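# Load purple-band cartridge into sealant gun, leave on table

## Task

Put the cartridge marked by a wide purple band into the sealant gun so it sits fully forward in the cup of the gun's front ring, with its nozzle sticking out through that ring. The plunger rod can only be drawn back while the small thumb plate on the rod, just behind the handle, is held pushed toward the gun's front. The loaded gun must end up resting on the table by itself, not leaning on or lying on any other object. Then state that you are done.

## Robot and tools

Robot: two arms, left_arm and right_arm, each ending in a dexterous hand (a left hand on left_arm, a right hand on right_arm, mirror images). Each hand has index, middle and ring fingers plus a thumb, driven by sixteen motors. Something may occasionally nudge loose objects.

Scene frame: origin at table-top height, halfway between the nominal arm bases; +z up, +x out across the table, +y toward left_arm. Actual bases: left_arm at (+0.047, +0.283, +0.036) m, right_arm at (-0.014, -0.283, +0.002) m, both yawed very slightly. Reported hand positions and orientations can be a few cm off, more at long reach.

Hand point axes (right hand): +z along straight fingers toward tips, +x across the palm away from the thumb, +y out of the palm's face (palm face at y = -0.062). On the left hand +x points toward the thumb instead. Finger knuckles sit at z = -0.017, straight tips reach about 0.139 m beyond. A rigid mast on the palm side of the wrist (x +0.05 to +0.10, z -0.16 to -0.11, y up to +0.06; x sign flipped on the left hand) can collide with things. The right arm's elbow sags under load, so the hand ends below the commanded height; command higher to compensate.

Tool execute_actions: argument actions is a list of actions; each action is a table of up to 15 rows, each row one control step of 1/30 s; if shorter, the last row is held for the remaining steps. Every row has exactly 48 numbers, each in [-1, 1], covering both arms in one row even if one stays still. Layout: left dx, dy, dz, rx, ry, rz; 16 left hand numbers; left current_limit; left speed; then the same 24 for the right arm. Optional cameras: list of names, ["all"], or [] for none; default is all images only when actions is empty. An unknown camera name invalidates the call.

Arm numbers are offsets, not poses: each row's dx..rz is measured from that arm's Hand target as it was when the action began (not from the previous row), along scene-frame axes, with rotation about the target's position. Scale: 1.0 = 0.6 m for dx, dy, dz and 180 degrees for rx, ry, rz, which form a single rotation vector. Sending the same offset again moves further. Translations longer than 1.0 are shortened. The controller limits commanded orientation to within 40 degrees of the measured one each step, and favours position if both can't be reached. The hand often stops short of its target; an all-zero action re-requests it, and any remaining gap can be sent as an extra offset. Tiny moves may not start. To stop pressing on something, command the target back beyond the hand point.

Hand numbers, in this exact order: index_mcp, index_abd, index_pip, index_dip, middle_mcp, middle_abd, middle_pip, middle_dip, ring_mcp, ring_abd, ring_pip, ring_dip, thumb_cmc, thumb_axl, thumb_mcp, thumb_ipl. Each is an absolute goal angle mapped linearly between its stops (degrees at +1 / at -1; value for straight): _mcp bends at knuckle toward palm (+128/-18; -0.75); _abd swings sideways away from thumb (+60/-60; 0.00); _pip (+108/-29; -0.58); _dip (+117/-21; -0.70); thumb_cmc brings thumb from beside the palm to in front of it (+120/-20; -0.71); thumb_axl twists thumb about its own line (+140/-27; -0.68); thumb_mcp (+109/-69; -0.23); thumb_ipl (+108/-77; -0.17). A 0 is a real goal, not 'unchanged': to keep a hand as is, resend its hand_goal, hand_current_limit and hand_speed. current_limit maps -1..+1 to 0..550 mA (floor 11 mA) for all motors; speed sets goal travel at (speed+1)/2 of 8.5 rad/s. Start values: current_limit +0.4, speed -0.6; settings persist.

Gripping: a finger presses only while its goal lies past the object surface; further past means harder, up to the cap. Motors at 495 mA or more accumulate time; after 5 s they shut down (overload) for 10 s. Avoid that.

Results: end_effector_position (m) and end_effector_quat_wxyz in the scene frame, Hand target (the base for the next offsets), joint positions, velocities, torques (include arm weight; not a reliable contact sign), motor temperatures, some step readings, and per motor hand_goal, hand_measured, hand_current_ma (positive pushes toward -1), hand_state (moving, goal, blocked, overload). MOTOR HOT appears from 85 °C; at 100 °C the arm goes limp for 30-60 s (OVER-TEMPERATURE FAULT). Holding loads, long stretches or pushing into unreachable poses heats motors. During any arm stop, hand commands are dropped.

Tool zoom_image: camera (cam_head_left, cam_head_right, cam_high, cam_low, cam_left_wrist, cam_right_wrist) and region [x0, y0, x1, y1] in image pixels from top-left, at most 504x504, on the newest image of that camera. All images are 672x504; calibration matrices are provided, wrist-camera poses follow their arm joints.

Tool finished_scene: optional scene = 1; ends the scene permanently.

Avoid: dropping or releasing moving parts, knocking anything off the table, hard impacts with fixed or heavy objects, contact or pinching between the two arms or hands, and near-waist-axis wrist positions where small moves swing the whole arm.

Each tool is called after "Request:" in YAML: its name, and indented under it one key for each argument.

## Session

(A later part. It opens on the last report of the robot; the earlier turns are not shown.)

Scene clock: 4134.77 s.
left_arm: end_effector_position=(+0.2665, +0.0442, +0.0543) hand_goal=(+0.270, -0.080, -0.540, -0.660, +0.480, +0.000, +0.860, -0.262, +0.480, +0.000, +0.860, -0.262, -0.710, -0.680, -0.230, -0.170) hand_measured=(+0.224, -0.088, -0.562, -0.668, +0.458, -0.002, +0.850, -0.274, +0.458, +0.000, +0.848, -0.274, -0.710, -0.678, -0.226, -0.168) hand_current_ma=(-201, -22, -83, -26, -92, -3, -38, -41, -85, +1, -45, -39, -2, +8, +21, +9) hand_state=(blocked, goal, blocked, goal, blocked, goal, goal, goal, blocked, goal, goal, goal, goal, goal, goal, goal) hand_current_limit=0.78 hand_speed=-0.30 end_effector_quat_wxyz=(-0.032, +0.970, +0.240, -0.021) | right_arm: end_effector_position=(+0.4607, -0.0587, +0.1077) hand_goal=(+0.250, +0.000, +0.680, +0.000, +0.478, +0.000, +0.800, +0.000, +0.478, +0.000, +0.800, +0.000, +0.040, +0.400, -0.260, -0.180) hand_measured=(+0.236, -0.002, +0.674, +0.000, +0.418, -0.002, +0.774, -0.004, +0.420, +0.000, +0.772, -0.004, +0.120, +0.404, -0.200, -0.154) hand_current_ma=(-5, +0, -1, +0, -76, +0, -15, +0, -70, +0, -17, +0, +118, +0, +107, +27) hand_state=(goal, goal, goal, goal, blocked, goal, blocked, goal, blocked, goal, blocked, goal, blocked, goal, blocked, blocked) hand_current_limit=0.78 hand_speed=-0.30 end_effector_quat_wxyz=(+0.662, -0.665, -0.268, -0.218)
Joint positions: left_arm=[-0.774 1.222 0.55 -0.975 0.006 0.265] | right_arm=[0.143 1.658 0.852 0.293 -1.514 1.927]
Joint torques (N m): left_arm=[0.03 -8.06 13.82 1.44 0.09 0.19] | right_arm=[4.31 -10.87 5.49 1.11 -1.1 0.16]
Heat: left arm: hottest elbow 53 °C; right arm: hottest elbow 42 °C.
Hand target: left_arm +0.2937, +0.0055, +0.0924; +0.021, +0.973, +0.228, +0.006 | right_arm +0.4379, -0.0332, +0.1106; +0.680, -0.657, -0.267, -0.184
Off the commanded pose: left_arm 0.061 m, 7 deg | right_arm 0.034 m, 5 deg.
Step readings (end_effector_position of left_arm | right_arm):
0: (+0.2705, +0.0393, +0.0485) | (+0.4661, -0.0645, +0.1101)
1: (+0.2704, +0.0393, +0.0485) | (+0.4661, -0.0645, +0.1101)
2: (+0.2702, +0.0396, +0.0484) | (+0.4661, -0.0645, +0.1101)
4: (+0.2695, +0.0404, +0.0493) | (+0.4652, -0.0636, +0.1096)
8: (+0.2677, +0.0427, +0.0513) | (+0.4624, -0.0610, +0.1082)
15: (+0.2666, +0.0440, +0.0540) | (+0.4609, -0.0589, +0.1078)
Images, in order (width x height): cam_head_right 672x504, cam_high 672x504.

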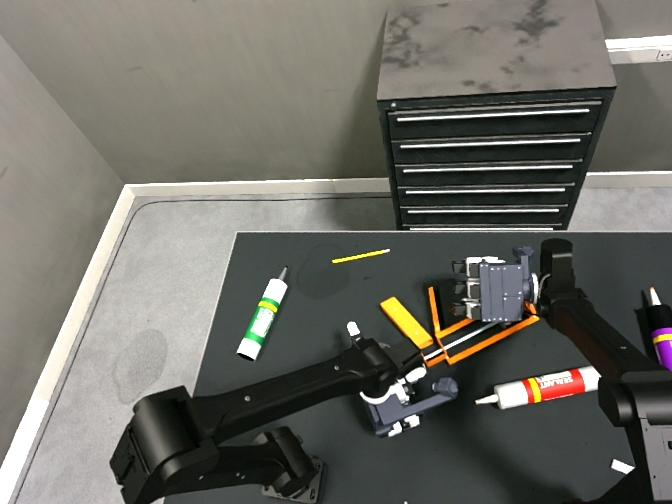

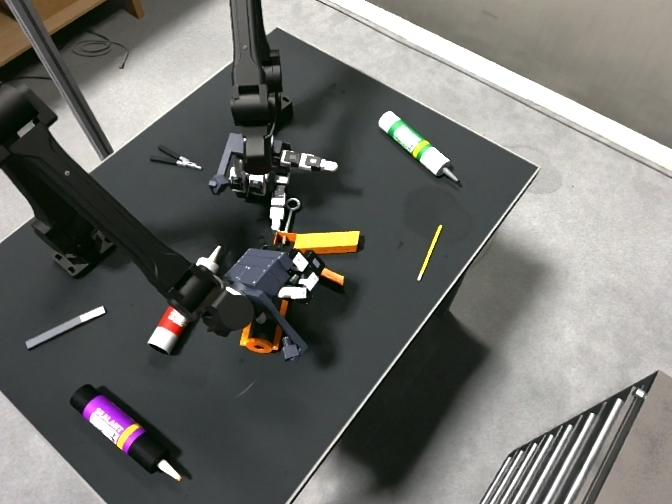

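Request:
execute_actions:
  actions: []
  cameras: ["cam_high","cam_head_right","cam_low"]

Scene clock: 4166.70 s.
left_arm: end_effector_position=(+0.2665, +0.0442, +0.0543) hand_goal=(+0.270, -0.080, -0.540, -0.660, +0.480, +0.000, +0.860, -0.262, +0.480, +0.000, +0.860, -0.262, -0.710, -0.680, -0.230, -0.170) hand_measured=(+0.224, -0.088, -0.562, -0.668, +0.458, -0.002, +0.850, -0.274, +0.458, +0.000, +0.848, -0.274, -0.710, -0.678, -0.226, -0.168) hand_current_ma=(-201, -22, -83, -26, -92, -3, -38, -41, -85, +1, -45, -39, -2, +8, +21, +9) hand_state=(blocked, goal, blocked, goal, blocked, goal, goal, goal, blocked, goal, goal, goal, goal, goal, goal, goal) hand_current_limit=0.78 hand_speed=-0.30 end_effector_quat_wxyz=(-0.032, +0.970, +0.240, -0.021) | right_arm: end_effector_position=(+0.4607, -0.0587, +0.1077) hand_goal=(+0.250, +0.000, +0.680, +0.000, +0.478, +0.000, +0.800, +0.000, +0.478, +0.000, +0.800, +0.000, +0.040, +0.400, -0.260, -0.180) hand_measured=(+0.236, -0.002, +0.674, +0.000, +0.418, -0.002, +0.774, -0.004, +0.420, +0.000, +0.772, -0.004, +0.120, +0.404, -0.200, -0.154) hand_current_ma=(-5, +0, -1, +0, -76, +0, -15, +0, -70, +0, -17, +0, +118, +0, +107, +27) hand_state=(goal, goal, goal, goal, blocked, goal, blocked, goal, blocked, goal, blocked, goal, blocked, goal, blocked, blocked) hand_current_limit=0.78 hand_speed=-0.30 end_effector_quat_wxyz=(+0.662, -0.665, -0.268, -0.218)
Joint positions: left_arm=[-0.774 1.222 0.55 -0.975 0.006 0.265] | right_arm=[0.143 1.658 0.852 0.293 -1.514 1.927]
Joint velocities: left_arm=[-0.005 -0.005 0.002 -0.027 0.037 -0.154] | right_arm=[within noise]
Joint torques (N m): left_arm=[-0.09 -8.53 13.83 1.33 0.07 0.21] | right_arm=[4.31 -10.87 5.49 1.11 -1.1 0.19]
Motor temperatures (°C): left_arm=[27 33 60 27 28 28] | right_arm=[27 36 41 29 34 29]
Heat: left arm: hottest elbow 60 °C; right arm: hottest elbow 41 °C.
Hand target: left_arm +0.2937, +0.0055, +0.0923; +0.021, +0.973, +0.228, +0.006 | right_arm +0.4379, -0.0332, +0.1106; +0.680, -0.657, -0.267, -0.184
Off the commanded pose: left_arm 0.061 m, 7 deg | right_arm 0.034 m, 5 deg.
Images, in order (width x height): cam_head_right 672x504, cam_high 672x504, cam_low 672x504.

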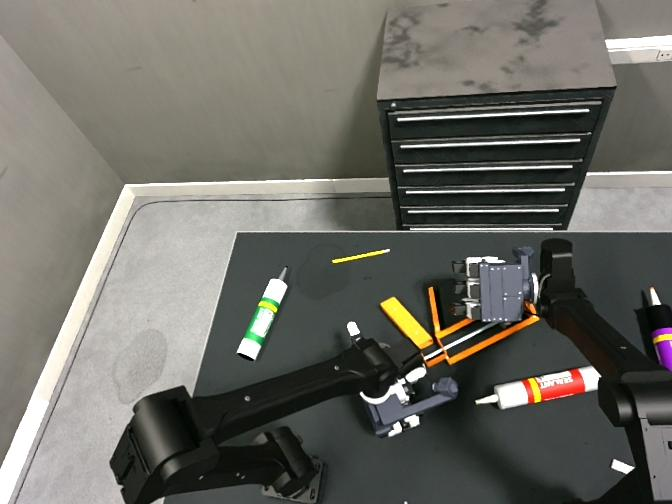

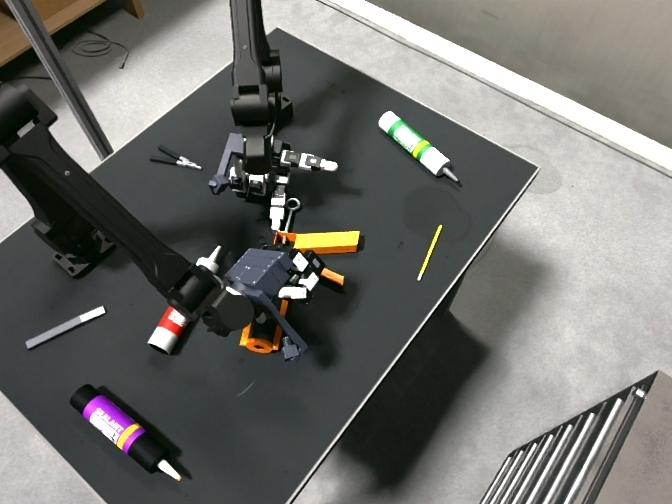

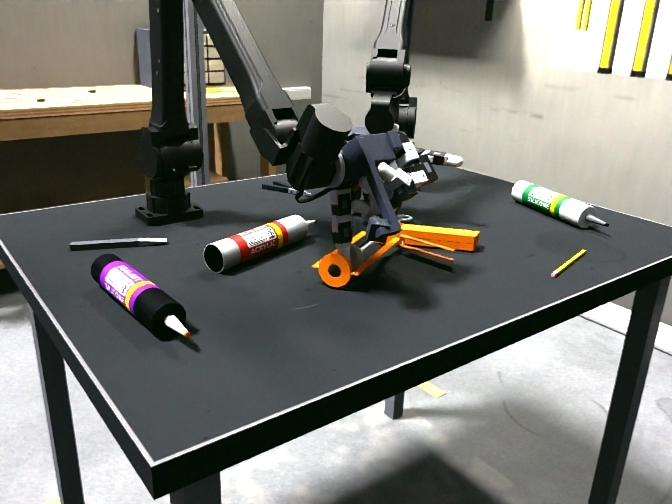

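Request:
zoom_image:
  camera: "cam_high"
  region: [200, 130, 380, 370]

Request:
zoom_image:
  camera: "cam_head_right"
  region: [330, 230, 580, 450]

Scaled by 2.100 from the camera's 672x504 image, which has a finer 960x720 frame.

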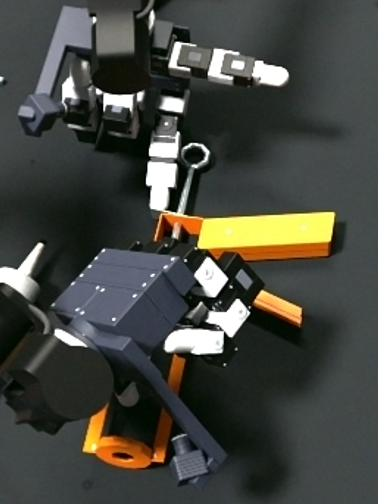

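Scaled by 2.016 from the camera's 672x504 image, which has a finer 960x720 frame.

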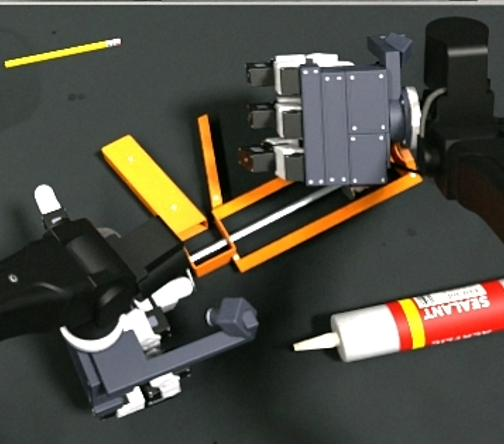

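Request:
execute_actions:
  actions:
    - [[0,0,0,0,0,0,0.4,-0.08,-0.5,-0.62,0.48,0,0.86,-0.262,0.48,0,0.86,-0.262,-0.71,-0.68,-0.23,-0.17,0.78,-0.5,0,0,0,0,0,0,0.25,0,0.68,0,0.478,0,0.8,0,0.478,0,0.8,0,-0.05,0.4,-0.3,-0.22,0.78,-0.5]]
  cameras: ["cam_high"]

Request:
zoom_image:
  camera: "cam_high"
  region: [200, 130, 380, 370]

Scene clock: 4277.33 s.
left_arm: end_effector_position=(+0.2645, +0.0466, +0.0536) hand_goal=(+0.400, -0.080, -0.500, -0.620, +0.480, +0.000, +0.860, -0.262, +0.480, +0.000, +0.860, -0.262, -0.710, -0.680, -0.230, -0.170) hand_measured=(+0.224, -0.086, -0.558, -0.644, +0.458, -0.002, +0.850, -0.274, +0.458, +0.000, +0.848, -0.274, -0.710, -0.678, -0.226, -0.168) hand_current_ma=(-490, -18, -240, -94, -92, -3, -38, -41, -85, +1, -45, -39, -2, +8, +21, +9) hand_state=(blocked, goal, blocked, blocked, blocked, goal, goal, goal, blocked, goal, goal, goal, goal, goal, goal, goal) hand_current_limit=0.78 hand_speed=-0.50 end_effector_quat_wxyz=(-0.037, +0.970, +0.240, -0.024) | right_arm: end_effector_position=(+0.4606, -0.0585, +0.1079) hand_goal=(+0.250, +0.000, +0.680, +0.000, +0.478, +0.000, +0.800, +0.000, +0.478, +0.000, +0.800, +0.000, -0.050, +0.400, -0.300, -0.220) hand_measured=(+0.244, -0.002, +0.674, +0.000, +0.418, -0.002, +0.774, -0.004, +0.420, +0.000, +0.772, -0.004, +0.082, +0.404, -0.208, -0.178) hand_current_ma=(-1, +0, -1, +0, -76, +0, -15, +0, -70, +0, -17, +0, +299, +1, +242, +62) hand_state=(goal, goal, goal, goal, blocked, goal, blocked, goal, blocked, goal, blocked, goal, blocked, goal, blocked, blocked) hand_current_limit=0.78 hand_speed=-0.50 end_effector_quat_wxyz=(+0.662, -0.665, -0.269, -0.218)
Joint positions: left_arm=[-0.774 1.221 0.55 -0.987 0.005 0.264] | right_arm=[0.143 1.657 0.852 0.293 -1.514 1.927]
Joint torques (N m): left_arm=[-0.32 -8.88 13.79 1.55 0.08 0.23] | right_arm=[4.37 -10.87 5.48 1.17 -1.1 0.2]
Motor temperatures (°C): left_arm=[27 34 69 27 28 28] | right_arm=[27 35 40 29 34 29]
Heat: left arm: hottest elbow 69 °C; right arm: hottest elbow 40 °C.
Hand target: left_arm +0.2937, +0.0055, +0.0923; +0.021, +0.973, +0.228, +0.006 | right_arm +0.4378, -0.0330, +0.1106; +0.680, -0.657, -0.267, -0.184
Off the commanded pose: left_arm 0.064 m, 8 deg | right_arm 0.034 m, 5 deg.
Step readings (end_effector_position of left_arm | right_arm):
0: (+0.2665, +0.0442, +0.0543) | (+0.4607, -0.0587, +0.1077)
1: (+0.2664, +0.0443, +0.0543) | (+0.4607, -0.0587, +0.1077)
2: (+0.2660, +0.0448, +0.0541) | (+0.4607, -0.0587, +0.1077)
4: (+0.2648, +0.0461, +0.0536) | (+0.4607, -0.0587, +0.1079)
8: (+0.2646, +0.0464, +0.0535) | (+0.4607, -0.0587, +0.1079)
15: (+0.2645, +0.0466, +0.0536) | (+0.4606, -0.0585, +0.1079)
Images, in order (width x height): cam_high 672x504.

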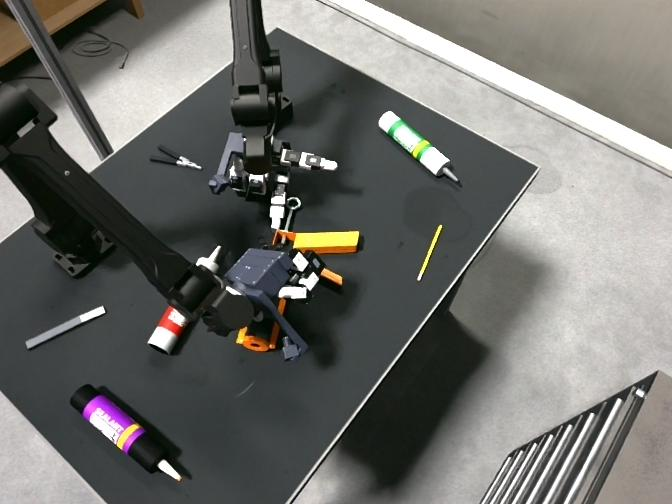

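Scaled by 2.100 from the camera's 672x504 image, which has a finer 960x720 frame.

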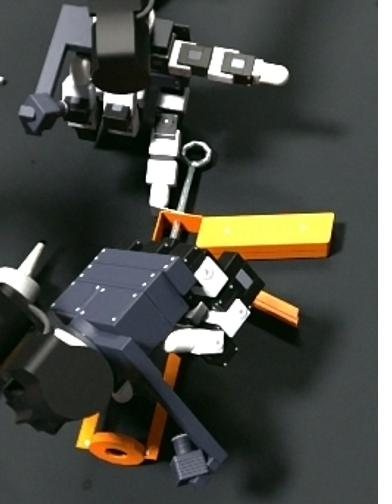

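Request:
execute_actions:
  actions: []
  cameras: ["cam_left_wrist","cam_low","cam_head_right"]

Request:
zoom_image:
  camera: "cam_low"
  region: [310, 130, 470, 290]

Request:
zoom_image:
  camera: "cam_head_right"
  region: [390, 300, 510, 420]

Scene clock: 4283.37 s.
left_arm: end_effector_position=(+0.2645, +0.0466, +0.0536) hand_goal=(+0.400, -0.080, -0.500, -0.620, +0.480, +0.000, +0.860, -0.262, +0.480, +0.000, +0.860, -0.262, -0.710, -0.680, -0.230, -0.170) hand_measured=(+0.224, -0.086, -0.558, -0.644, +0.458, -0.002, +0.850, -0.274, +0.458, +0.000, +0.848, -0.274, -0.710, -0.678, -0.226, -0.168) hand_current_ma=(-489, -18, -240, -94, -92, -3, -38, -41, -85, +1, -45, -39, -2, +8, +21, +9) hand_state=(blocked, goal, blocked, blocked, blocked, goal, goal, goal, blocked, goal, goal, goal, goal, goal, goal, goal) hand_current_limit=0.78 hand_speed=-0.50 end_effector_quat_wxyz=(-0.037, +0.970, +0.240, -0.024) | right_arm: end_effector_position=(+0.4606, -0.0585, +0.1079) hand_goal=(+0.250, +0.000, +0.680, +0.000, +0.478, +0.000, +0.800, +0.000, +0.478, +0.000, +0.800, +0.000, -0.050, +0.400, -0.300, -0.220) hand_measured=(+0.244, -0.002, +0.674, +0.000, +0.418, -0.002, +0.774, -0.004, +0.420, +0.000, +0.772, -0.004, +0.082, +0.404, -0.208, -0.178) hand_current_ma=(-1, +0, -1, +0, -76, +0, -15, +0, -70, +0, -17, +0, +299, +1, +242, +62) hand_state=(goal, goal, goal, goal, blocked, goal, blocked, goal, blocked, goal, blocked, goal, blocked, goal, blocked, blocked) hand_current_limit=0.78 hand_speed=-0.50 end_effector_quat_wxyz=(+0.662, -0.665, -0.269, -0.218)
Joint positions: left_arm=[-0.774 1.221 0.55 -0.987 0.005 0.264] | right_arm=[0.143 1.657 0.852 0.293 -1.514 1.927]
Joint velocities: within noise
Joint torques (N m): left_arm=[-0.21 -8.23 13.9 1.68 0.06 0.25] | right_arm=[4.37 -10.93 5.48 1.16 -1.1 0.2]
Motor temperatures (°C): left_arm=[27 34 69 27 28 28] | right_arm=[27 36 40 29 34 29]
Heat: left arm: hottest elbow 69 °C; right arm: hottest elbow 40 °C.
Hand target: left_arm +0.2937, +0.0055, +0.0923; +0.021, +0.973, +0.228, +0.006 | right_arm +0.4378, -0.0330, +0.1106; +0.680, -0.657, -0.267, -0.184
Off the commanded pose: left_arm 0.064 m, 8 deg | right_arm 0.034 m, 5 deg.
camera_calibration:
cam_left_wrist: T_world_to_cam=[[-0.965222, 0.236735, 0.110922, 0.203654], [0.227516, 0.551653, 0.802443, -0.18822], [0.128776, 0.799772, -0.586329, 0.081092], [0, 0, 0, 1]] pos_world=[0.228951, -0.00923448, 0.175993]
Images, in order (width x height): cam_head_right 672x504, cam_low 672x504, cam_left_wrist 672x504.

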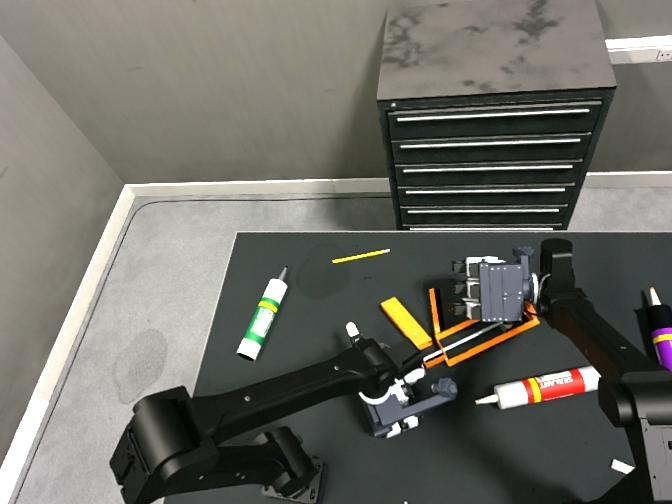

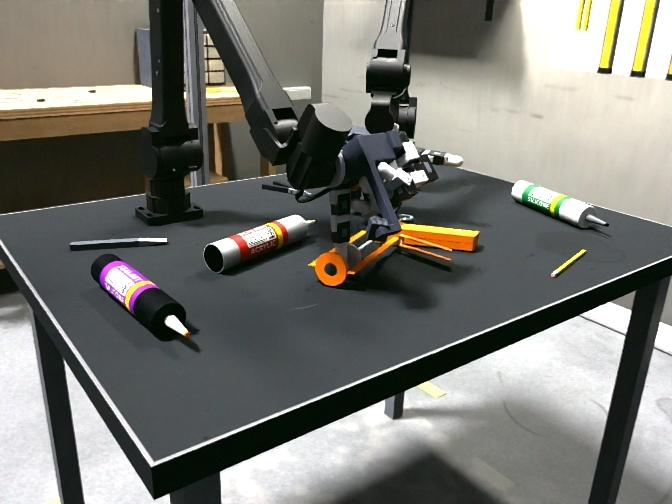

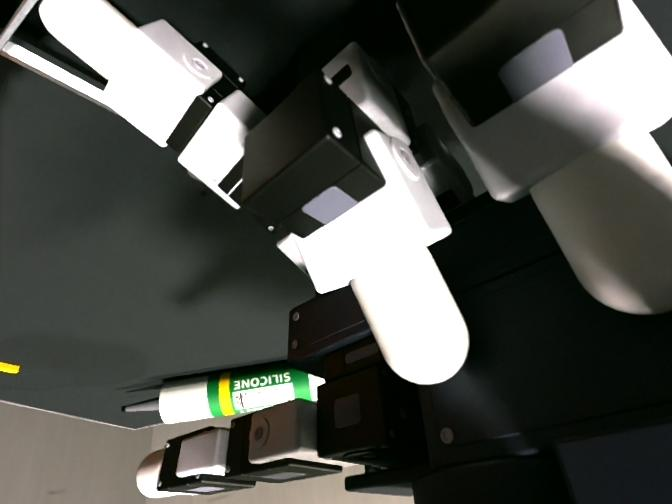

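Scaled by 3.150 from the camera's 672x504 image, which has a finer 960x720 frame.

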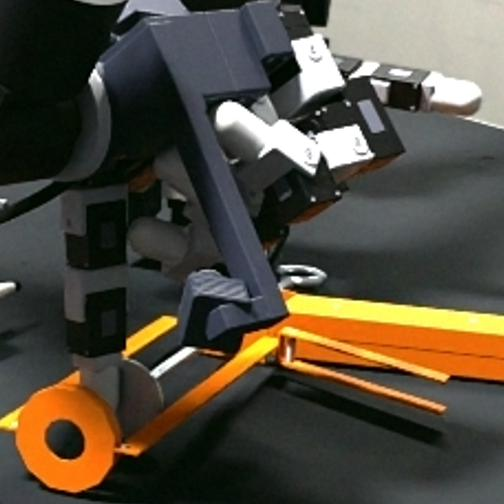

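Scaled by 4.200 from the camera's 672x504 image, which has a finer 960x720 frame.

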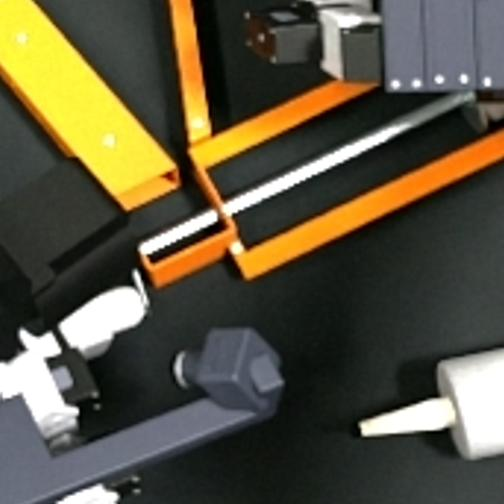

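Request:
execute_actions:
  actions:
    - [[-0.03,0.05,0,0,0,0,0.2,-0.08,-0.5,-0.62,0.48,0,0.86,-0.262,0.48,0,0.86,-0.262,-0.71,-0.68,-0.23,-0.17,0.5,-0.5,0.02,-0.03,0,0,0,0,0.25,0,0.68,0,0.478,0,0.8,0,0.478,0,0.8,0,0.15,0.4,-0.2,-0.15,0.5,-0.5],[-0.06,0.09,0.02,0,0,0,0.2,-0.08,-0.5,-0.62,0.48,0,0.86,-0.262,0.48,0,0.86,-0.262,-0.71,-0.68,-0.23,-0.17,0.5,-0.5,0.037,-0.045,0.02,0,0,0,0.25,0,0.68,0,0.478,0,0.8,0,0.478,0,0.8,0,0.15,0.4,-0.2,-0.15,0.5,-0.5],[-0.0895,0.1325,0.04,0,0,0,0.2,-0.08,-0.5,-0.62,0.48,0,0.86,-0.262,0.48,0,0.86,-0.262,-0.71,-0.68,-0.23,-0.17,0.5,-0.5,0.037,-0.045,0.05,0,0,0,0.25,0,0.68,0,0.478,0,0.8,0,0.478,0,0.8,0,0.15,0.4,-0.2,-0.15,0.5,-0.5],[-0.0895,0.1325,0.06,0,0,0,0.2,-0.08,-0.5,-0.62,0.48,0,0.86,-0.262,0.48,0,0.86,-0.262,-0.71,-0.68,-0.23,-0.17,0.5,-0.5,0.037,-0.045,0.08,0,0,0,0.25,0,0.68,0,0.478,0,0.8,0,0.478,0,0.8,0,0.15,0.4,-0.2,-0.15,0.5,-0.5],[-0.0895,0.1325,0.08,0,0,0,0.2,-0.08,-0.5,-0.62,0.48,0,0.86,-0.262,0.48,0,0.86,-0.262,-0.71,-0.68,-0.23,-0.17,0.5,-0.5,0.037,-0.045,0.11,0,0,0,0.25,0,0.68,0,0.478,0,0.8,0,0.478,0,0.8,0,0.15,0.4,-0.2,-0.15,0.5,-0.5]]
    - [[0,0,0.01,0,0,0,0.2,-0.08,-0.5,-0.62,0.48,0,0.86,-0.262,0.48,0,0.86,-0.262,-0.71,-0.68,-0.23,-0.17,0.5,-0.5,0,0,0.02,0,0,0,0.25,0,0.68,0,0.478,0,0.8,0,0.478,0,0.8,0,0.15,0.4,-0.2,-0.15,0.5,-0.5],[0,0,0.04,0,0,0,0.2,-0.08,-0.5,-0.62,0.48,0,0.86,-0.262,0.48,0,0.86,-0.262,-0.71,-0.68,-0.23,-0.17,0.5,-0.5,0,0,0.05,0,0,0,0.25,0,0.68,0,0.478,0,0.8,0,0.478,0,0.8,0,0.15,0.4,-0.2,-0.15,0.5,-0.5],[0,0,0.06,0,0,0,0.2,-0.08,-0.5,-0.62,0.48,0,0.86,-0.262,0.48,0,0.86,-0.262,-0.71,-0.68,-0.23,-0.17,0.5,-0.5,0,0,0.1,0,0,0,0.25,0,0.68,0,0.478,0,0.8,0,0.478,0,0.8,0,0.15,0.4,-0.2,-0.15,0.5,-0.5]]
  cameras: ["cam_high","cam_head_right"]

Scene clock: 4522.03 s.
left_arm: end_effector_position=(+0.2275, +0.0931, +0.1502) hand_goal=(+0.200, -0.080, -0.500, -0.620, +0.480, +0.000, +0.860, -0.262, +0.480, +0.000, +0.860, -0.262, -0.710, -0.680, -0.230, -0.170) hand_measured=(+0.182, -0.084, -0.506, -0.624, +0.458, -0.002, +0.850, -0.274, +0.458, +0.000, +0.848, -0.274, -0.710, -0.678, -0.226, -0.168) hand_current_ma=(-73, -9, -23, -11, -92, -3, -38, -41, -85, +1, -45, -39, +0, +8, +21, +9) hand_state=(goal, goal, goal, goal, blocked, goal, goal, goal, blocked, goal, goal, goal, goal, goal, goal, goal) hand_current_limit=0.50 hand_speed=-0.50 end_effector_quat_wxyz=(-0.002, +0.974, +0.227, -0.007) | right_arm: end_effector_position=(+0.4492, -0.0567, +0.2216) hand_goal=(+0.250, +0.000, +0.680, +0.000, +0.478, +0.000, +0.800, +0.000, +0.478, +0.000, +0.800, +0.000, +0.150, +0.400, -0.200, -0.150) hand_measured=(+0.230, -0.004, +0.674, +0.002, +0.418, -0.002, +0.774, -0.004, +0.420, +0.000, +0.772, -0.004, +0.148, +0.404, -0.198, -0.148) hand_current_ma=(-10, +0, -1, +0, -76, +0, -15, +0, -70, +0, -17, +0, +0, +1, +0, +0) hand_state=(blocked, goal, goal, goal, blocked, goal, blocked, goal, blocked, goal, blocked, goal, goal, goal, goal, goal) hand_current_limit=0.50 hand_speed=-0.50 end_effector_quat_wxyz=(+0.681, -0.661, -0.256, -0.185)
Joint positions: left_arm=[-0.73 0.792 0.567 -1.356 0.009 0.336] | right_arm=[0.142 1.464 0.968 0.069 -1.561 2.08]
Joint torques (N m): left_arm=[1.96 -2.96 13.64 0.46 0.02 0.26] | right_arm=[-0.44 -8.82 10.13 1.05 -0.52 -0.19]
Motor temperatures (°C): left_arm=[27 33 74 27 28 28] | right_arm=[27 36 40 29 35 29]
Heat: left arm: hottest elbow 74 °C; right arm: hottest elbow 40 °C.
Hand target: left_arm +0.2399, +0.0851, +0.1762; +0.021, +0.973, +0.228, +0.006 | right_arm +0.4601, -0.0601, +0.2366; +0.680, -0.657, -0.267, -0.184
Off the commanded pose: left_arm 0.030 m, 3 deg | right_arm 0.019 m, 1 deg.
joint sent to its limit (right arm) — joint 5 (wrist yaw), lower limit; joint 6 (wrist roll), upper limit. The joint targets still meet the commanded pose.
Step readings (end_effector_position of left_arm | right_arm):
0: (+0.2645, +0.0466, +0.0536) | (+0.4606, -0.0585, +0.1079)
1: (+0.2645, +0.0465, +0.0537) | (+0.4606, -0.0585, +0.1079)
2: (+0.2647, +0.0464, +0.0548) | (+0.4600, -0.0583, +0.1081)
4: (+0.2646, +0.0461, +0.0633) | (+0.4550, -0.0576, +0.1080)
8: (+0.2589, +0.0556, +0.1002) | (+0.4457, -0.0579, +0.1158)
15: (+0.2440, +0.0760, +0.1336) | (+0.4493, -0.0567, +0.1614)
16: (+0.2422, +0.0781, +0.1333) | (+0.4502, -0.0566, +0.1645)
17: (+0.2404, +0.0802, +0.1328) | (+0.4504, -0.0566, +0.1660)
19: (+0.2351, +0.0857, +0.1310) | (+0.4489, -0.0568, +0.1685)
23: (+0.2260, +0.0944, +0.1334) | (+0.4457, -0.0571, +0.1856)
30: (+0.2285, +0.0921, +0.1501) | (+0.4502, -0.0566, +0.2219)
Images, in order (width x height): cam_head_right 672x504, cam_high 672x504.

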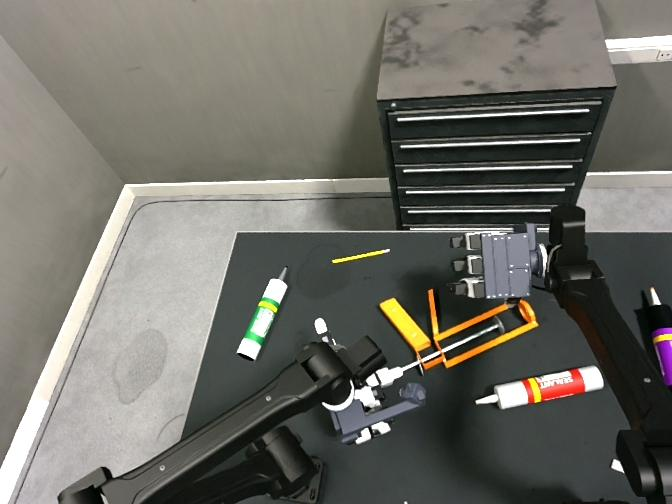

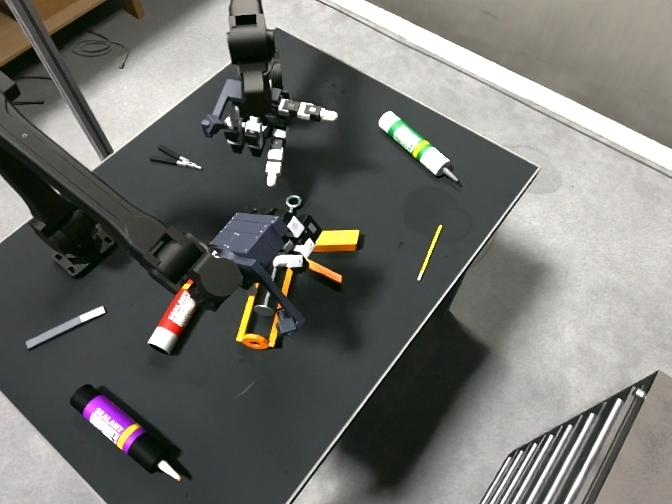

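Request:
zoom_image:
  camera: "cam_head_right"
  region: [370, 270, 560, 400]

Request:
zoom_image:
  camera: "cam_high"
  region: [200, 170, 380, 370]

Scaled by 2.653 from the camera's 672x504 image, which has a finer 960x720 frame.

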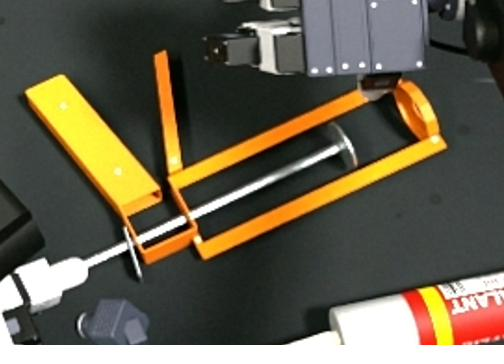

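Scaled by 2.520 from the camera's 672x504 image, which has a finer 960x720 frame.

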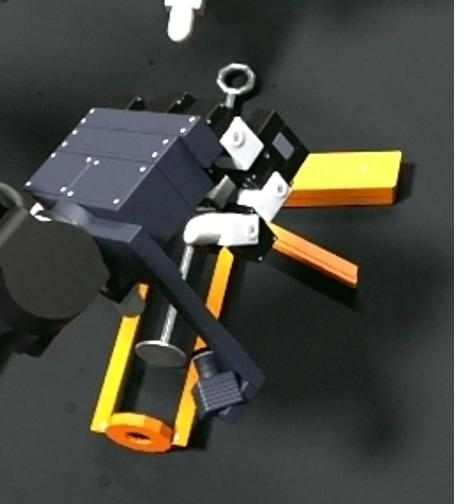

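Request:
execute_actions:
  actions:
    - [[0,0,0,0,0,0,0.2,-0.08,-0.5,-0.62,0.48,0,0.86,-0.262,0.48,0,0.86,-0.262,-0.71,-0.68,-0.23,-0.17,0.5,-0.5,0.05,0.01,0,0,0,0,0.25,0,0.68,0,0.478,0,0.8,0,0.478,0,0.8,0,0.15,0.4,-0.2,-0.15,0.7,-0.5],[0,0,0,0,0,0,0.2,-0.08,-0.5,-0.62,0.48,0,0.86,-0.262,0.48,0,0.86,-0.262,-0.71,-0.68,-0.23,-0.17,0.5,-0.5,0.1,0.01,0,0,0,0,0.25,0,0.68,0,0.478,0,0.8,0,0.478,0,0.8,0,0.15,0.4,-0.2,-0.15,0.7,-0.5],[0,0,0,0,0,0,0.2,-0.08,-0.5,-0.62,0.48,0,0.86,-0.262,0.48,0,0.86,-0.262,-0.71,-0.68,-0.23,-0.17,0.5,-0.5,0.15,0.01,0,0,0,0,0.25,0,0.68,0,0.478,0,0.8,0,0.478,0,0.8,0,0.15,0.4,-0.2,-0.15,0.7,-0.5],[0,0,0,0,0,0,0.2,-0.08,-0.5,-0.62,0.48,0,0.86,-0.262,0.48,0,0.86,-0.262,-0.71,-0.68,-0.23,-0.17,0.5,-0.5,0.18,0.01,0,0,0,0,0.25,0,0.68,0,0.478,0,0.8,0,0.478,0,0.8,0,0.15,0.4,-0.2,-0.15,0.7,-0.5]]
    - [[0,0,0,0,0,0,0.2,-0.08,-0.5,-0.62,0.48,0,0.86,-0.262,0.48,0,0.86,-0.262,-0.71,-0.68,-0.23,-0.17,0.5,-0.5,0,0,0,0,0,0,0.25,0,0.68,0,0.478,0,0.8,0,0.478,0,0.8,0,0.15,0.4,-0.2,-0.15,0.7,-0.5]]
  cameras: ["cam_high","cam_head_right"]

Scene clock: 4601.67 s.
left_arm: end_effector_position=(+0.2275, +0.0931, +0.1502) hand_goal=(+0.200, -0.080, -0.500, -0.620, +0.480, +0.000, +0.860, -0.262, +0.480, +0.000, +0.860, -0.262, -0.710, -0.680, -0.230, -0.170) hand_measured=(+0.182, -0.084, -0.506, -0.624, +0.458, -0.002, +0.850, -0.274, +0.458, +0.000, +0.848, -0.274, -0.710, -0.678, -0.226, -0.168) hand_current_ma=(-73, -9, -23, -11, -92, -3, -38, -41, -85, +1, -45, -39, +0, +8, +21, +9) hand_state=(goal, goal, goal, goal, blocked, goal, goal, goal, blocked, goal, goal, goal, goal, goal, goal, goal) hand_current_limit=0.50 hand_speed=-0.50 end_effector_quat_wxyz=(-0.002, +0.974, +0.226, -0.007) | right_arm: end_effector_position=(+0.5560, -0.0565, +0.2243) hand_goal=(+0.250, +0.000, +0.680, +0.000, +0.478, +0.000, +0.800, +0.000, +0.478, +0.000, +0.800, +0.000, +0.150, +0.400, -0.200, -0.150) hand_measured=(+0.230, -0.004, +0.674, +0.002, +0.418, -0.002, +0.774, -0.004, +0.420, +0.000, +0.772, -0.004, +0.148, +0.404, -0.200, -0.148) hand_current_ma=(-11, +0, -1, +0, -76, +0, -15, +0, -70, +0, -17, +0, +0, +1, +0, +0) hand_state=(blocked, goal, goal, goal, blocked, goal, blocked, goal, blocked, goal, blocked, goal, goal, goal, goal, goal) hand_current_limit=0.70 hand_speed=-0.50 end_effector_quat_wxyz=(+0.680, -0.663, -0.249, -0.190)
Joint positions: left_arm=[-0.73 0.792 0.567 -1.356 0.009 0.337] | right_arm=[0.122 1.711 1.276 0.011 -1.564 2.087]
Joint torques (N m): left_arm=[2.08 -3.08 13.6 0.27 0.02 0.21] | right_arm=[0.44 -11.34 10.95 1.03 -0.38 -0.26]
Motor temperatures (°C): left_arm=[27 32 77 27 28 28] | right_arm=[27 34 47 29 32 29]
Heat: left arm: hottest elbow 77 °C; right arm: hottest elbow 47 °C.
Hand target: left_arm +0.2399, +0.0851, +0.1762; +0.021, +0.973, +0.228, +0.006 | right_arm +0.5681, -0.0542, +0.2366; +0.680, -0.657, -0.267, -0.184
Off the commanded pose: left_arm 0.030 m, 3 deg | right_arm 0.017 m, 2 deg.
joint read past its limit (right arm) — joint 5 (wrist yaw), lower limit.
joint sent to its limit (right arm) — joint 5 (wrist yaw), lower limit; joint 6 (wrist roll), upper limit. The joint targets still meet the commanded pose.
Step readings (end_effector_position of left_arm | right_arm):
0: (+0.2275, +0.0931, +0.1502) | (+0.4492, -0.0567, +0.2216)
1: (+0.2275, +0.0931, +0.1502) | (+0.4492, -0.0567, +0.2216)
2: (+0.2275, +0.0931, +0.1502) | (+0.4501, -0.0566, +0.2223)
4: (+0.2275, +0.0931, +0.1502) | (+0.4594, -0.0562, +0.2252)
8: (+0.2275, +0.0931, +0.1502) | (+0.5140, -0.0543, +0.2330)
15: (+0.2275, +0.0931, +0.1502) | (+0.5508, -0.0570, +0.2191)
16: (+0.2275, +0.0931, +0.1502) | (+0.5514, -0.0569, +0.2180)
17: (+0.2275, +0.0931, +0.1502) | (+0.5519, -0.0569, +0.2175)
19: (+0.2275, +0.0931, +0.1502) | (+0.5528, -0.0568, +0.2188)
23: (+0.2275, +0.0931, +0.1502) | (+0.5555, -0.0566, +0.2233)
30: (+0.2275, +0.0931, +0.1502) | (+0.5560, -0.0565, +0.2243)
Images, in order (width x height): cam_head_right 672x504, cam_high 672x504.

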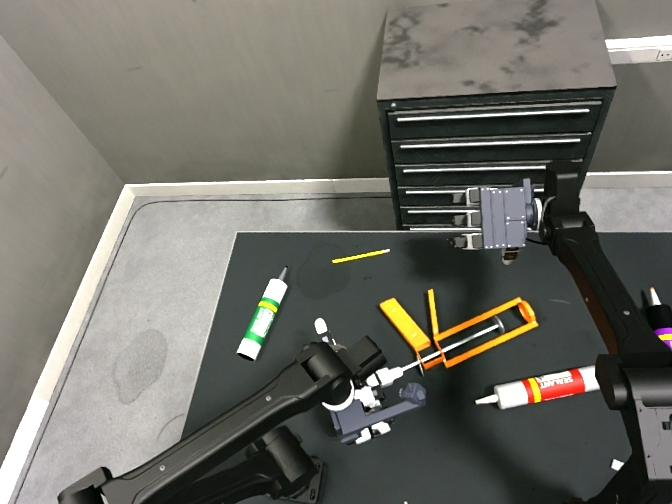

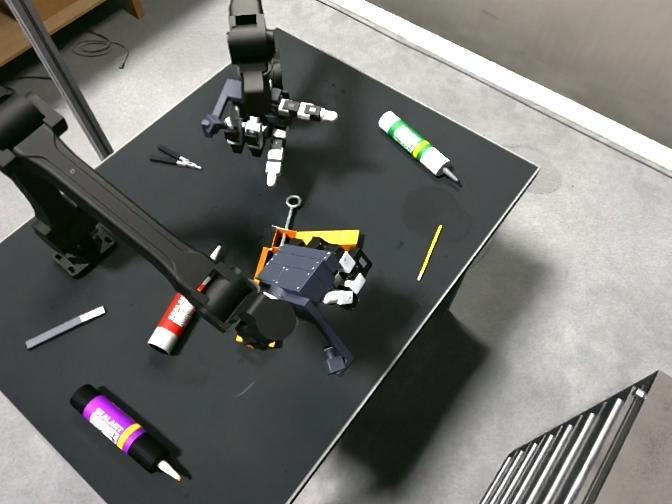

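Request:
execute_actions:
  actions:
    - [[0.01,-0.01,0.06,-0.03,0.008,0.012,-0.2,0,-0.58,-0.7,0.2,0,0.4,-0.5,0.2,0,0.4,-0.5,-0.71,-0.2,-0.23,-0.17,0.5,-0.5,0,0,0,0,0,0,0.25,0,0.68,0,0.478,0,0.8,0,0.478,0,0.8,0,0.15,0.4,-0.2,-0.15,0.7,-0.5],[0.03,-0.03,0.12,-0.08,0.02,0.028,-0.4,0,-0.58,-0.7,0,0,0,-0.6,0,0,0,-0.6,-0.71,0.1,-0.23,-0.17,0.5,-0.5,0,0,0,0,0,0,0.25,0,0.68,0,0.478,0,0.8,0,0.478,0,0.8,0,0.15,0.4,-0.2,-0.15,0.7,-0.5],[0.06,-0.05,0.18,-0.12,0.03,0.043,-0.6,0,-0.58,-0.7,-0.3,0,-0.3,-0.7,-0.3,0,-0.3,-0.7,-0.71,0.4,-0.23,-0.17,0.5,-0.5,0,0,0,0,0,0,0.25,0,0.68,0,0.478,0,0.8,0,0.478,0,0.8,0,0.15,0.4,-0.2,-0.15,0.7,-0.5],[0.08,-0.08,0.22,-0.162,0.0403,0.0574,-0.75,0,-0.58,-0.7,-0.75,0,-0.58,-0.7,-0.75,0,-0.58,-0.7,-0.71,0.4,-0.23,-0.17,0.5,-0.5,0,0,0,0,0,0,0.25,0,0.68,0,0.478,0,0.8,0,0.478,0,0.8,0,0.15,0.4,-0.2,-0.15,0.7,-0.5]]
    - [[0.03,-0.03,0,-0.08,0.02,0.028,-0.75,0,-0.58,-0.7,-0.75,0,-0.58,-0.7,-0.75,0,-0.58,-0.7,-0.71,0.4,-0.23,-0.17,0.5,-0.5,0,0,0,0,0,0,0.25,0,0.68,0,0.478,0,0.8,0,0.478,0,0.8,0,0.15,0.4,-0.2,-0.15,0.7,-0.5],[0.065,-0.062,0,-0.162,0.0403,0.0574,-0.75,0,-0.58,-0.7,-0.75,0,-0.58,-0.7,-0.75,0,-0.58,-0.7,-0.71,0.4,-0.23,-0.17,0.5,-0.5,0,0,0,0,0,0,0.25,0,0.68,0,0.478,0,0.8,0,0.478,0,0.8,0,0.15,0.4,-0.2,-0.15,0.7,-0.5]]
    - [[0,0,0,-0.08,0.02,0.028,-0.75,0,-0.58,-0.7,-0.75,0,-0.58,-0.7,-0.75,0,-0.58,-0.7,-0.71,0.4,-0.23,-0.17,0.5,-0.5,0,0,0,0,0,0,0.25,0,0.68,0,0.478,0,0.8,0,0.478,0,0.8,0,0.15,0.4,-0.2,-0.15,0.7,-0.5],[0,0,0,-0.162,0.0403,0.0574,-0.75,0,-0.58,-0.7,-0.75,0,-0.58,-0.7,-0.75,0,-0.58,-0.7,-0.71,0.4,-0.23,-0.17,0.5,-0.5,0,0,0,0,0,0,0.25,0,0.68,0,0.478,0,0.8,0,0.478,0,0.8,0,0.15,0.4,-0.2,-0.15,0.7,-0.5]]
  cameras: ["cam_high","cam_head_right"]

Scene clock: 4649.17 s.
left_arm: end_effector_position=(+0.3315, +0.0037, +0.3146) hand_goal=(-0.750, +0.000, -0.580, -0.700, -0.750, +0.000, -0.580, -0.700, -0.750, +0.000, -0.580, -0.700, -0.710, +0.400, -0.230, -0.170) hand_measured=(-0.754, -0.004, -0.580, -0.698, -0.754, -0.002, -0.578, -0.698, -0.754, -0.002, -0.578, -0.698, -0.714, +0.398, -0.230, -0.168) hand_current_ma=(-12, -10, -2, +7, -12, -8, +3, +8, -11, -7, +4, +7, -11, -9, -2, +5) hand_state=(goal, goal, goal, goal, goal, goal, goal, goal, goal, goal, goal, goal, goal, goal, goal, goal) hand_current_limit=0.50 hand_speed=-0.50 end_effector_quat_wxyz=(+0.564, +0.666, +0.363, -0.325) | right_arm: end_effector_position=(+0.5560, -0.0565, +0.2243) hand_goal=(+0.250, +0.000, +0.680, +0.000, +0.478, +0.000, +0.800, +0.000, +0.478, +0.000, +0.800, +0.000, +0.150, +0.400, -0.200, -0.150) hand_measured=(+0.230, -0.004, +0.674, +0.002, +0.418, -0.002, +0.774, -0.004, +0.420, +0.000, +0.772, -0.004, +0.148, +0.404, -0.200, -0.148) hand_current_ma=(-11, +0, -1, +0, -76, +0, -15, +0, -70, +0, -17, +0, +0, +1, +0, +0) hand_state=(blocked, goal, goal, goal, blocked, goal, blocked, goal, blocked, goal, blocked, goal, goal, goal, goal, goal) hand_current_limit=0.70 hand_speed=-0.50 end_effector_quat_wxyz=(+0.680, -0.663, -0.249, -0.190)
Joint positions: left_arm=[-0.413 0.791 0.411 0.033 1.11 -0.707] | right_arm=[0.122 1.711 1.276 0.011 -1.564 2.087]
Joint torques (N m): left_arm=[-0.03 -4.01 8.92 2.84 0.22 0.06] | right_arm=[0.44 -11.46 10.99 1.05 -0.38 -0.26]
Motor temperatures (°C): left_arm=[27 32 77 27 28 28] | right_arm=[27 34 53 29 31 29]
Heat: left arm: hottest elbow 77 °C; right arm: hottest elbow 53 °C.
Hand target: left_arm +0.3268, -0.0002, +0.3083; +0.634, +0.588, +0.395, -0.310 | right_arm +0.5681, -0.0542, +0.2366; +0.680, -0.657, -0.267, -0.184
Off the commanded pose: left_arm 0.009 m, 13 deg | right_arm 0.017 m, 2 deg.
joint read past its limit (right arm) — joint 5 (wrist yaw), lower limit.
joint sent to its limit (right arm) — joint 5 (wrist yaw), lower limit; joint 6 (wrist roll), upper limit. The joint targets still meet the commanded pose.
Step readings (end_effector_position of left_arm | right_arm):
0: (+0.2275, +0.0931, +0.1502) | (+0.5560, -0.0565, +0.2243)
1: (+0.2274, +0.0929, +0.1504) | (+0.5560, -0.0565, +0.2243)
2: (+0.2262, +0.0916, +0.1518) | (+0.5560, -0.0565, +0.2243)
4: (+0.2236, +0.0832, +0.1634) | (+0.5560, -0.0565, +0.2243)
8: (+0.2488, +0.0632, +0.2298) | (+0.5560, -0.0565, +0.2243)
15: (+0.2723, +0.0435, +0.3014) | (+0.5560, -0.0565, +0.2243)
16: (+0.2725, +0.0419, +0.3006) | (+0.5560, -0.0565, +0.2243)
17: (+0.2723, +0.0370, +0.3027) | (+0.5560, -0.0565, +0.2243)
19: (+0.2779, +0.0210, +0.3167) | (+0.5560, -0.0565, +0.2243)
23: (+0.3020, +0.0083, +0.3325) | (+0.5560, -0.0565, +0.2243)
30: (+0.3211, +0.0043, +0.3165) | (+0.5560, -0.0565, +0.2243)
31: (+0.3231, +0.0038, +0.3158) | (+0.5560, -0.0565, +0.2243)
32: (+0.3226, +0.0015, +0.3178) | (+0.5560, -0.0565, +0.2243)
34: (+0.3148, -0.0055, +0.3256) | (+0.5560, -0.0565, +0.2243)
38: (+0.3095, -0.0063, +0.3207) | (+0.5560, -0.0565, +0.2243)
45: (+0.3265, -0.0004, +0.3142) | (+0.5560, -0.0565, +0.2243)
Images, in order (width x height): cam_head_right 672x504, cam_high 672x504.

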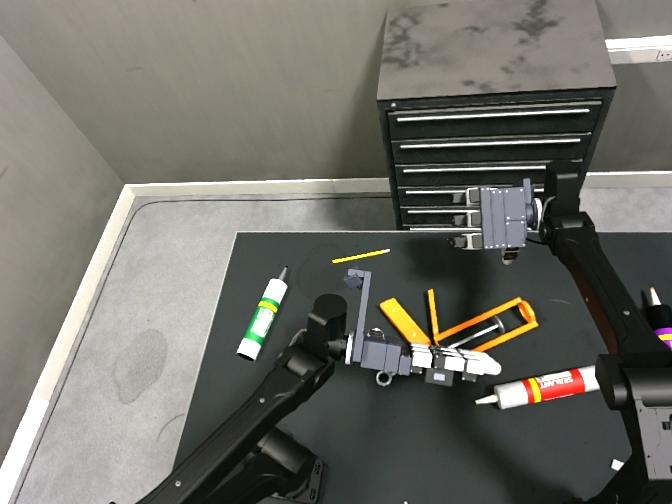

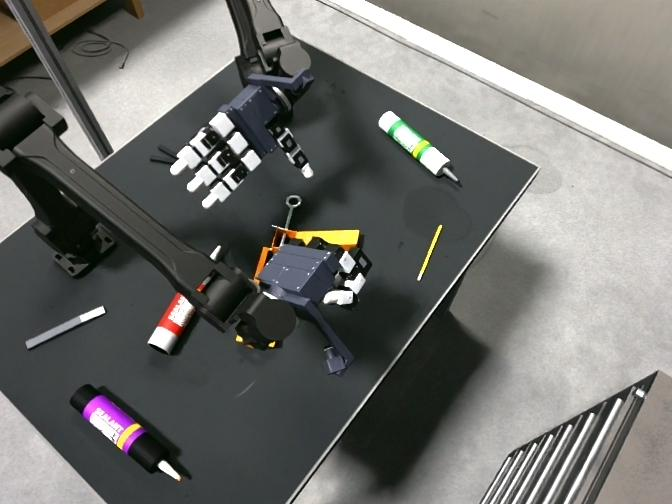

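Request:
execute_actions:
  actions:
    - [[0,0,0,0,0,0,-0.75,0,-0.58,-0.7,-0.75,0,-0.58,-0.7,-0.75,0,-0.58,-0.7,-0.71,0.4,-0.23,-0.17,0.5,-0.5,0,0,-0.06,0,0,0,0.25,0,0.68,0,0.478,0,0.8,0,0.478,0,0.8,0,0.15,0.4,-0.2,-0.15,0.7,-0.5],[0,0,0,0,0,0,-0.75,0,-0.58,-0.7,-0.75,0,-0.58,-0.7,-0.75,0,-0.58,-0.7,-0.71,0.4,-0.23,-0.17,0.5,-0.5,0,0,-0.12,0,0,0,0.25,0,0.68,0,0.478,0,0.8,0,0.478,0,0.8,0,0.15,0.4,-0.2,-0.15,0.7,-0.5]]
    - [[0,0,0,0,0,0,-0.75,0,-0.58,-0.7,-0.75,0,-0.58,-0.7,-0.75,0,-0.58,-0.7,-0.71,0.4,-0.23,-0.17,0.5,-0.5,0,0,-0.05,0,0,0,0.25,0,0.68,0,0.478,0,0.8,0,0.478,0,0.8,0,0.15,0.4,-0.2,-0.15,0.7,-0.5],[0,0,0,0,0,0,-0.75,0,-0.58,-0.7,-0.75,0,-0.58,-0.7,-0.75,0,-0.58,-0.7,-0.71,0.4,-0.23,-0.17,0.5,-0.5,0,0,-0.09,0,0,0,0.25,0,0.68,0,0.478,0,0.8,0,0.478,0,0.8,0,0.15,0.4,-0.2,-0.15,0.7,-0.5]]
  cameras: ["cam_high","cam_low"]

Scene clock: 4662.23 s.
left_arm: end_effector_position=(+0.3309, +0.0038, +0.3202) hand_goal=(-0.750, +0.000, -0.580, -0.700, -0.750, +0.000, -0.580, -0.700, -0.750, +0.000, -0.580, -0.700, -0.710, +0.400, -0.230, -0.170) hand_measured=(-0.756, -0.004, -0.580, -0.698, -0.754, -0.002, -0.580, -0.698, -0.754, -0.002, -0.580, -0.698, -0.714, +0.398, -0.230, -0.168) hand_current_ma=(-18, -10, -2, +7, -17, -8, +2, +8, -15, -7, +3, +7, -11, -9, -2, +5) hand_state=(goal, goal, goal, goal, goal, goal, goal, goal, goal, goal, goal, goal, goal, goal, goal, goal) hand_current_limit=0.50 hand_speed=-0.50 end_effector_quat_wxyz=(+0.643, +0.587, +0.390, -0.299) | right_arm: end_effector_position=(+0.5622, -0.0560, +0.1077) hand_goal=(+0.250, +0.000, +0.680, +0.000, +0.478, +0.000, +0.800, +0.000, +0.478, +0.000, +0.800, +0.000, +0.150, +0.400, -0.200, -0.150) hand_measured=(+0.230, -0.004, +0.674, +0.002, +0.418, -0.002, +0.774, -0.004, +0.420, +0.000, +0.772, -0.004, +0.148, +0.404, -0.200, -0.148) hand_current_ma=(-11, +0, -1, +0, -76, +0, -15, +0, -70, +0, -17, +0, +0, +1, +0, +0) hand_state=(blocked, goal, goal, goal, blocked, goal, blocked, goal, blocked, goal, blocked, goal, goal, goal, goal, goal) hand_current_limit=0.70 hand_speed=-0.50 end_effector_quat_wxyz=(+0.681, -0.665, -0.246, -0.186)
Joint positions: left_arm=[-0.554 0.803 0.275 0.536 0.818 -1.028] | right_arm=[0.122 1.887 1.207 0.102 -1.564 1.943]
Joint torques (N m): left_arm=[-0.56 -1.67 8.61 3.17 -0.13 0.05] | right_arm=[0.44 -12.81 7.45 1.76 -0.53 -0.41]
Motor temperatures (°C): left_arm=[27 32 73 27 28 28] | right_arm=[27 34 53 29 31 29]
Heat: left arm: hottest elbow 73 °C; right arm: hottest elbow 53 °C.
Hand target: left_arm +0.3269, -0.0001, +0.3083; +0.634, +0.588, +0.395, -0.310 | right_arm +0.5682, -0.0542, +0.1106; +0.680, -0.657, -0.267, -0.184
Off the commanded pose: left_arm 0.013 m, 2 deg | right_arm 0.007 m, 3 deg.
joint read past its limit (right arm) — joint 5 (wrist yaw), lower limit.
joint sent to its limit (right arm) — joint 5 (wrist yaw), lower limit. The joint targets still meet the commanded pose.
Step readings (end_effector_position of left_arm | right_arm):
0: (+0.3315, +0.0037, +0.3146) | (+0.5560, -0.0565, +0.2243)
1: (+0.3321, +0.0041, +0.3144) | (+0.5560, -0.0565, +0.2243)
2: (+0.3347, +0.0049, +0.3146) | (+0.5561, -0.0565, +0.2239)
4: (+0.3385, +0.0066, +0.3153) | (+0.5587, -0.0563, +0.2207)
8: (+0.3340, +0.0052, +0.3140) | (+0.5616, -0.0560, +0.1973)
15: (+0.3293, +0.0041, +0.3207) | (+0.5603, -0.0561, +0.1579)
16: (+0.3293, +0.0042, +0.3218) | (+0.5605, -0.0561, +0.1575)
17: (+0.3296, +0.0042, +0.3227) | (+0.5610, -0.0561, +0.1575)
19: (+0.3300, +0.0040, +0.3230) | (+0.5634, -0.0558, +0.1566)
23: (+0.3306, +0.0039, +0.3207) | (+0.5643, -0.0558, +0.1396)
30: (+0.3308, +0.0038, +0.3199) | (+0.5612, -0.0561, +0.1077)
Images, in order (width x height): cam_high 672x504, cam_low 672x504.

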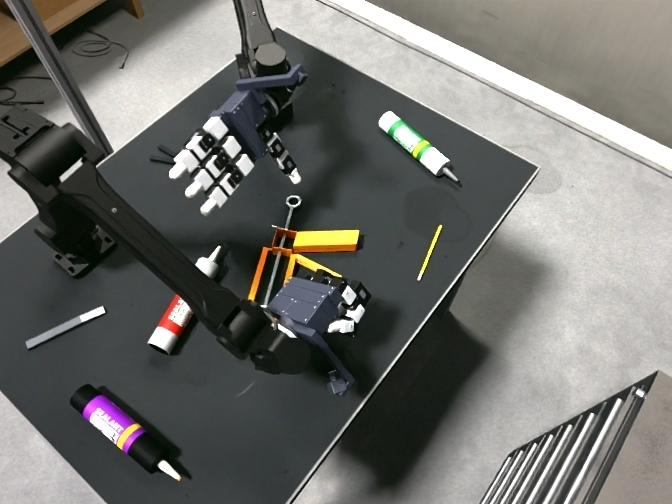

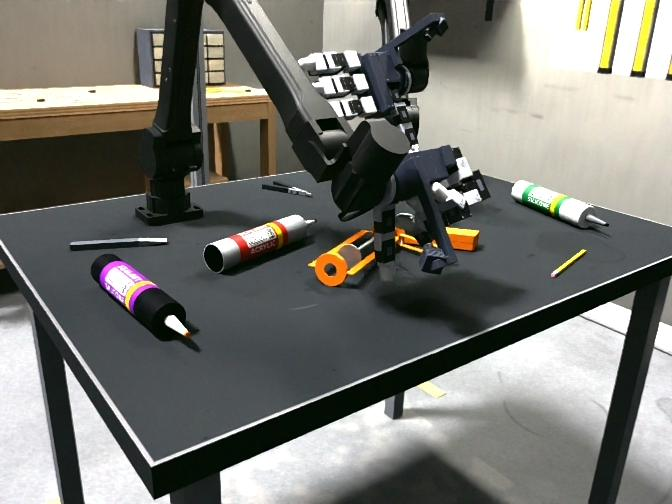

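Request:
execute_actions:
  actions:
    - [[0,0,0,0,0,0,-0.75,0,-0.58,-0.7,-0.75,0,-0.58,-0.7,-0.75,0,-0.58,-0.7,-0.71,0.4,-0.23,-0.17,0.5,-0.5,-0.03,0,0,0,0,0,0.25,0,0.68,0,0.478,0,0.8,0,0.478,0,0.8,0,0.15,0.4,-0.2,-0.15,0.78,-0.5],[0,0,0,0,0,0,-0.75,0,-0.58,-0.7,-0.75,0,-0.58,-0.7,-0.75,0,-0.58,-0.7,-0.71,0.4,-0.23,-0.17,0.5,-0.5,-0.06,0,0,0,0,0,0.25,0,0.68,0,0.478,0,0.8,0,0.478,0,0.8,0,0.15,0.4,-0.2,-0.15,0.78,-0.5]]
    - [[0,0,0,0,0,0,-0.75,0,-0.58,-0.7,-0.75,0,-0.58,-0.7,-0.75,0,-0.58,-0.7,-0.71,0.4,-0.23,-0.17,0.5,-0.5,-0.03,0,0,0,0,0,0.25,0,0.68,0,0.478,0,0.8,0,0.478,0,0.8,0,0.15,0.4,-0.2,-0.15,0.78,-0.5],[0,0,0,0,0,0,-0.75,0,-0.58,-0.7,-0.75,0,-0.58,-0.7,-0.75,0,-0.58,-0.7,-0.71,0.4,-0.23,-0.17,0.5,-0.5,-0.06,0,0,0,0,0,0.25,0,0.68,0,0.478,0,0.8,0,0.478,0,0.8,0,0.15,0.4,-0.2,-0.15,0.78,-0.5]]
  cameras: ["cam_high"]

Scene clock: 4678.70 s.
left_arm: end_effector_position=(+0.3310, +0.0038, +0.3200) hand_goal=(-0.750, +0.000, -0.580, -0.700, -0.750, +0.000, -0.580, -0.700, -0.750, +0.000, -0.580, -0.700, -0.710, +0.400, -0.230, -0.170) hand_measured=(-0.756, -0.004, -0.580, -0.698, -0.754, -0.002, -0.580, -0.698, -0.754, -0.002, -0.580, -0.698, -0.714, +0.398, -0.230, -0.168) hand_current_ma=(-18, -10, -2, +7, -17, -8, +2, +8, -15, -7, +3, +7, -11, -9, -2, +5) hand_state=(goal, goal, goal, goal, goal, goal, goal, goal, goal, goal, goal, goal, goal, goal, goal, goal) hand_current_limit=0.50 hand_speed=-0.50 end_effector_quat_wxyz=(+0.643, +0.587, +0.390, -0.299) | right_arm: end_effector_position=(+0.4993, -0.0588, +0.1032) hand_goal=(+0.250, +0.000, +0.680, +0.000, +0.478, +0.000, +0.800, +0.000, +0.478, +0.000, +0.800, +0.000, +0.150, +0.400, -0.200, -0.150) hand_measured=(+0.226, -0.004, +0.674, +0.004, +0.418, -0.002, +0.774, -0.004, +0.420, +0.000, +0.772, -0.004, +0.158, +0.402, -0.188, -0.144) hand_current_ma=(-13, +0, -1, +0, -76, +0, -15, +0, -70, +0, -17, +0, +2, +0, +5, +2) hand_state=(blocked, goal, goal, goal, blocked, goal, blocked, goal, blocked, goal, blocked, goal, goal, goal, goal, goal) hand_current_limit=0.78 hand_speed=-0.50 end_effector_quat_wxyz=(+0.680, -0.662, -0.253, -0.189)
Joint positions: left_arm=[-0.554 0.803 0.275 0.536 0.818 -1.029] | right_arm=[0.127 1.765 1.013 0.111 -1.564 1.864]
Joint torques (N m): left_arm=[0.03 -1.32 8.58 3.33 -0.12 0.06] | right_arm=[1.03 -12.63 6.05 1.14 -0.58 -0.36]
Motor temperatures (°C): left_arm=[27 31 69 27 28 28] | right_arm=[27 35 51 29 31 29]
Heat: left arm: hottest elbow 69 °C; right arm: hottest elbow 51 °C.
Hand target: left_arm +0.3269, -0.0002, +0.3082; +0.634, +0.588, +0.395, -0.310 | right_arm +0.4961, -0.0542, +0.1106; +0.680, -0.657, -0.267, -0.184
Off the commanded pose: left_arm 0.013 m, 2 deg | right_arm 0.009 m, 2 deg.
joint read past its limit (right arm) — joint 5 (wrist yaw), lower limit.
joint sent to its limit (right arm) — joint 5 (wrist yaw), lower limit. The joint targets still meet the commanded pose.
Step readings (end_effector_position of left_arm | right_arm):
0: (+0.3309, +0.0038, +0.3202) | (+0.5623, -0.0560, +0.1077)
1: (+0.3309, +0.0038, +0.3202) | (+0.5623, -0.0560, +0.1077)
2: (+0.3309, +0.0038, +0.3202) | (+0.5617, -0.0560, +0.1070)
4: (+0.3309, +0.0038, +0.3202) | (+0.5560, -0.0566, +0.1040)
8: (+0.3310, +0.0038, +0.3200) | (+0.5350, -0.0585, +0.0945)
15: (+0.3310, +0.0038, +0.3200) | (+0.5300, -0.0590, +0.0951)
16: (+0.3310, +0.0038, +0.3200) | (+0.5299, -0.0590, +0.0959)
17: (+0.3310, +0.0038, +0.3200) | (+0.5290, -0.0591, +0.0965)
19: (+0.3310, +0.0038, +0.3200) | (+0.5212, -0.0594, +0.0967)
23: (+0.3310, +0.0038, +0.3200) | (+0.5037, -0.0600, +0.0990)
30: (+0.3310, +0.0038, +0.3200) | (+0.4993, -0.0588, +0.1034)
Images, in order (width x height): cam_high 672x504.

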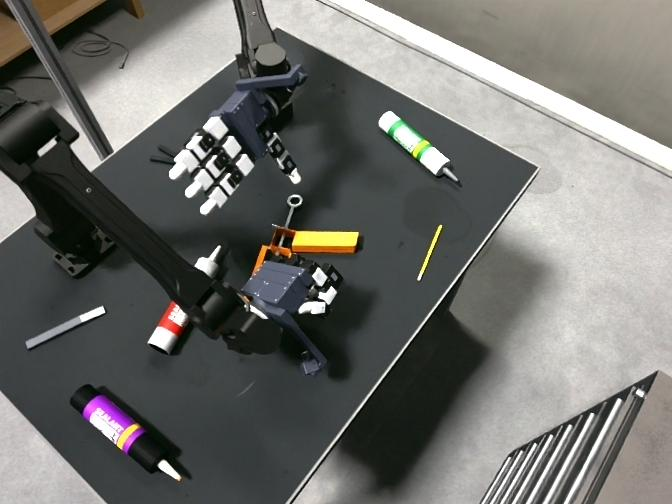

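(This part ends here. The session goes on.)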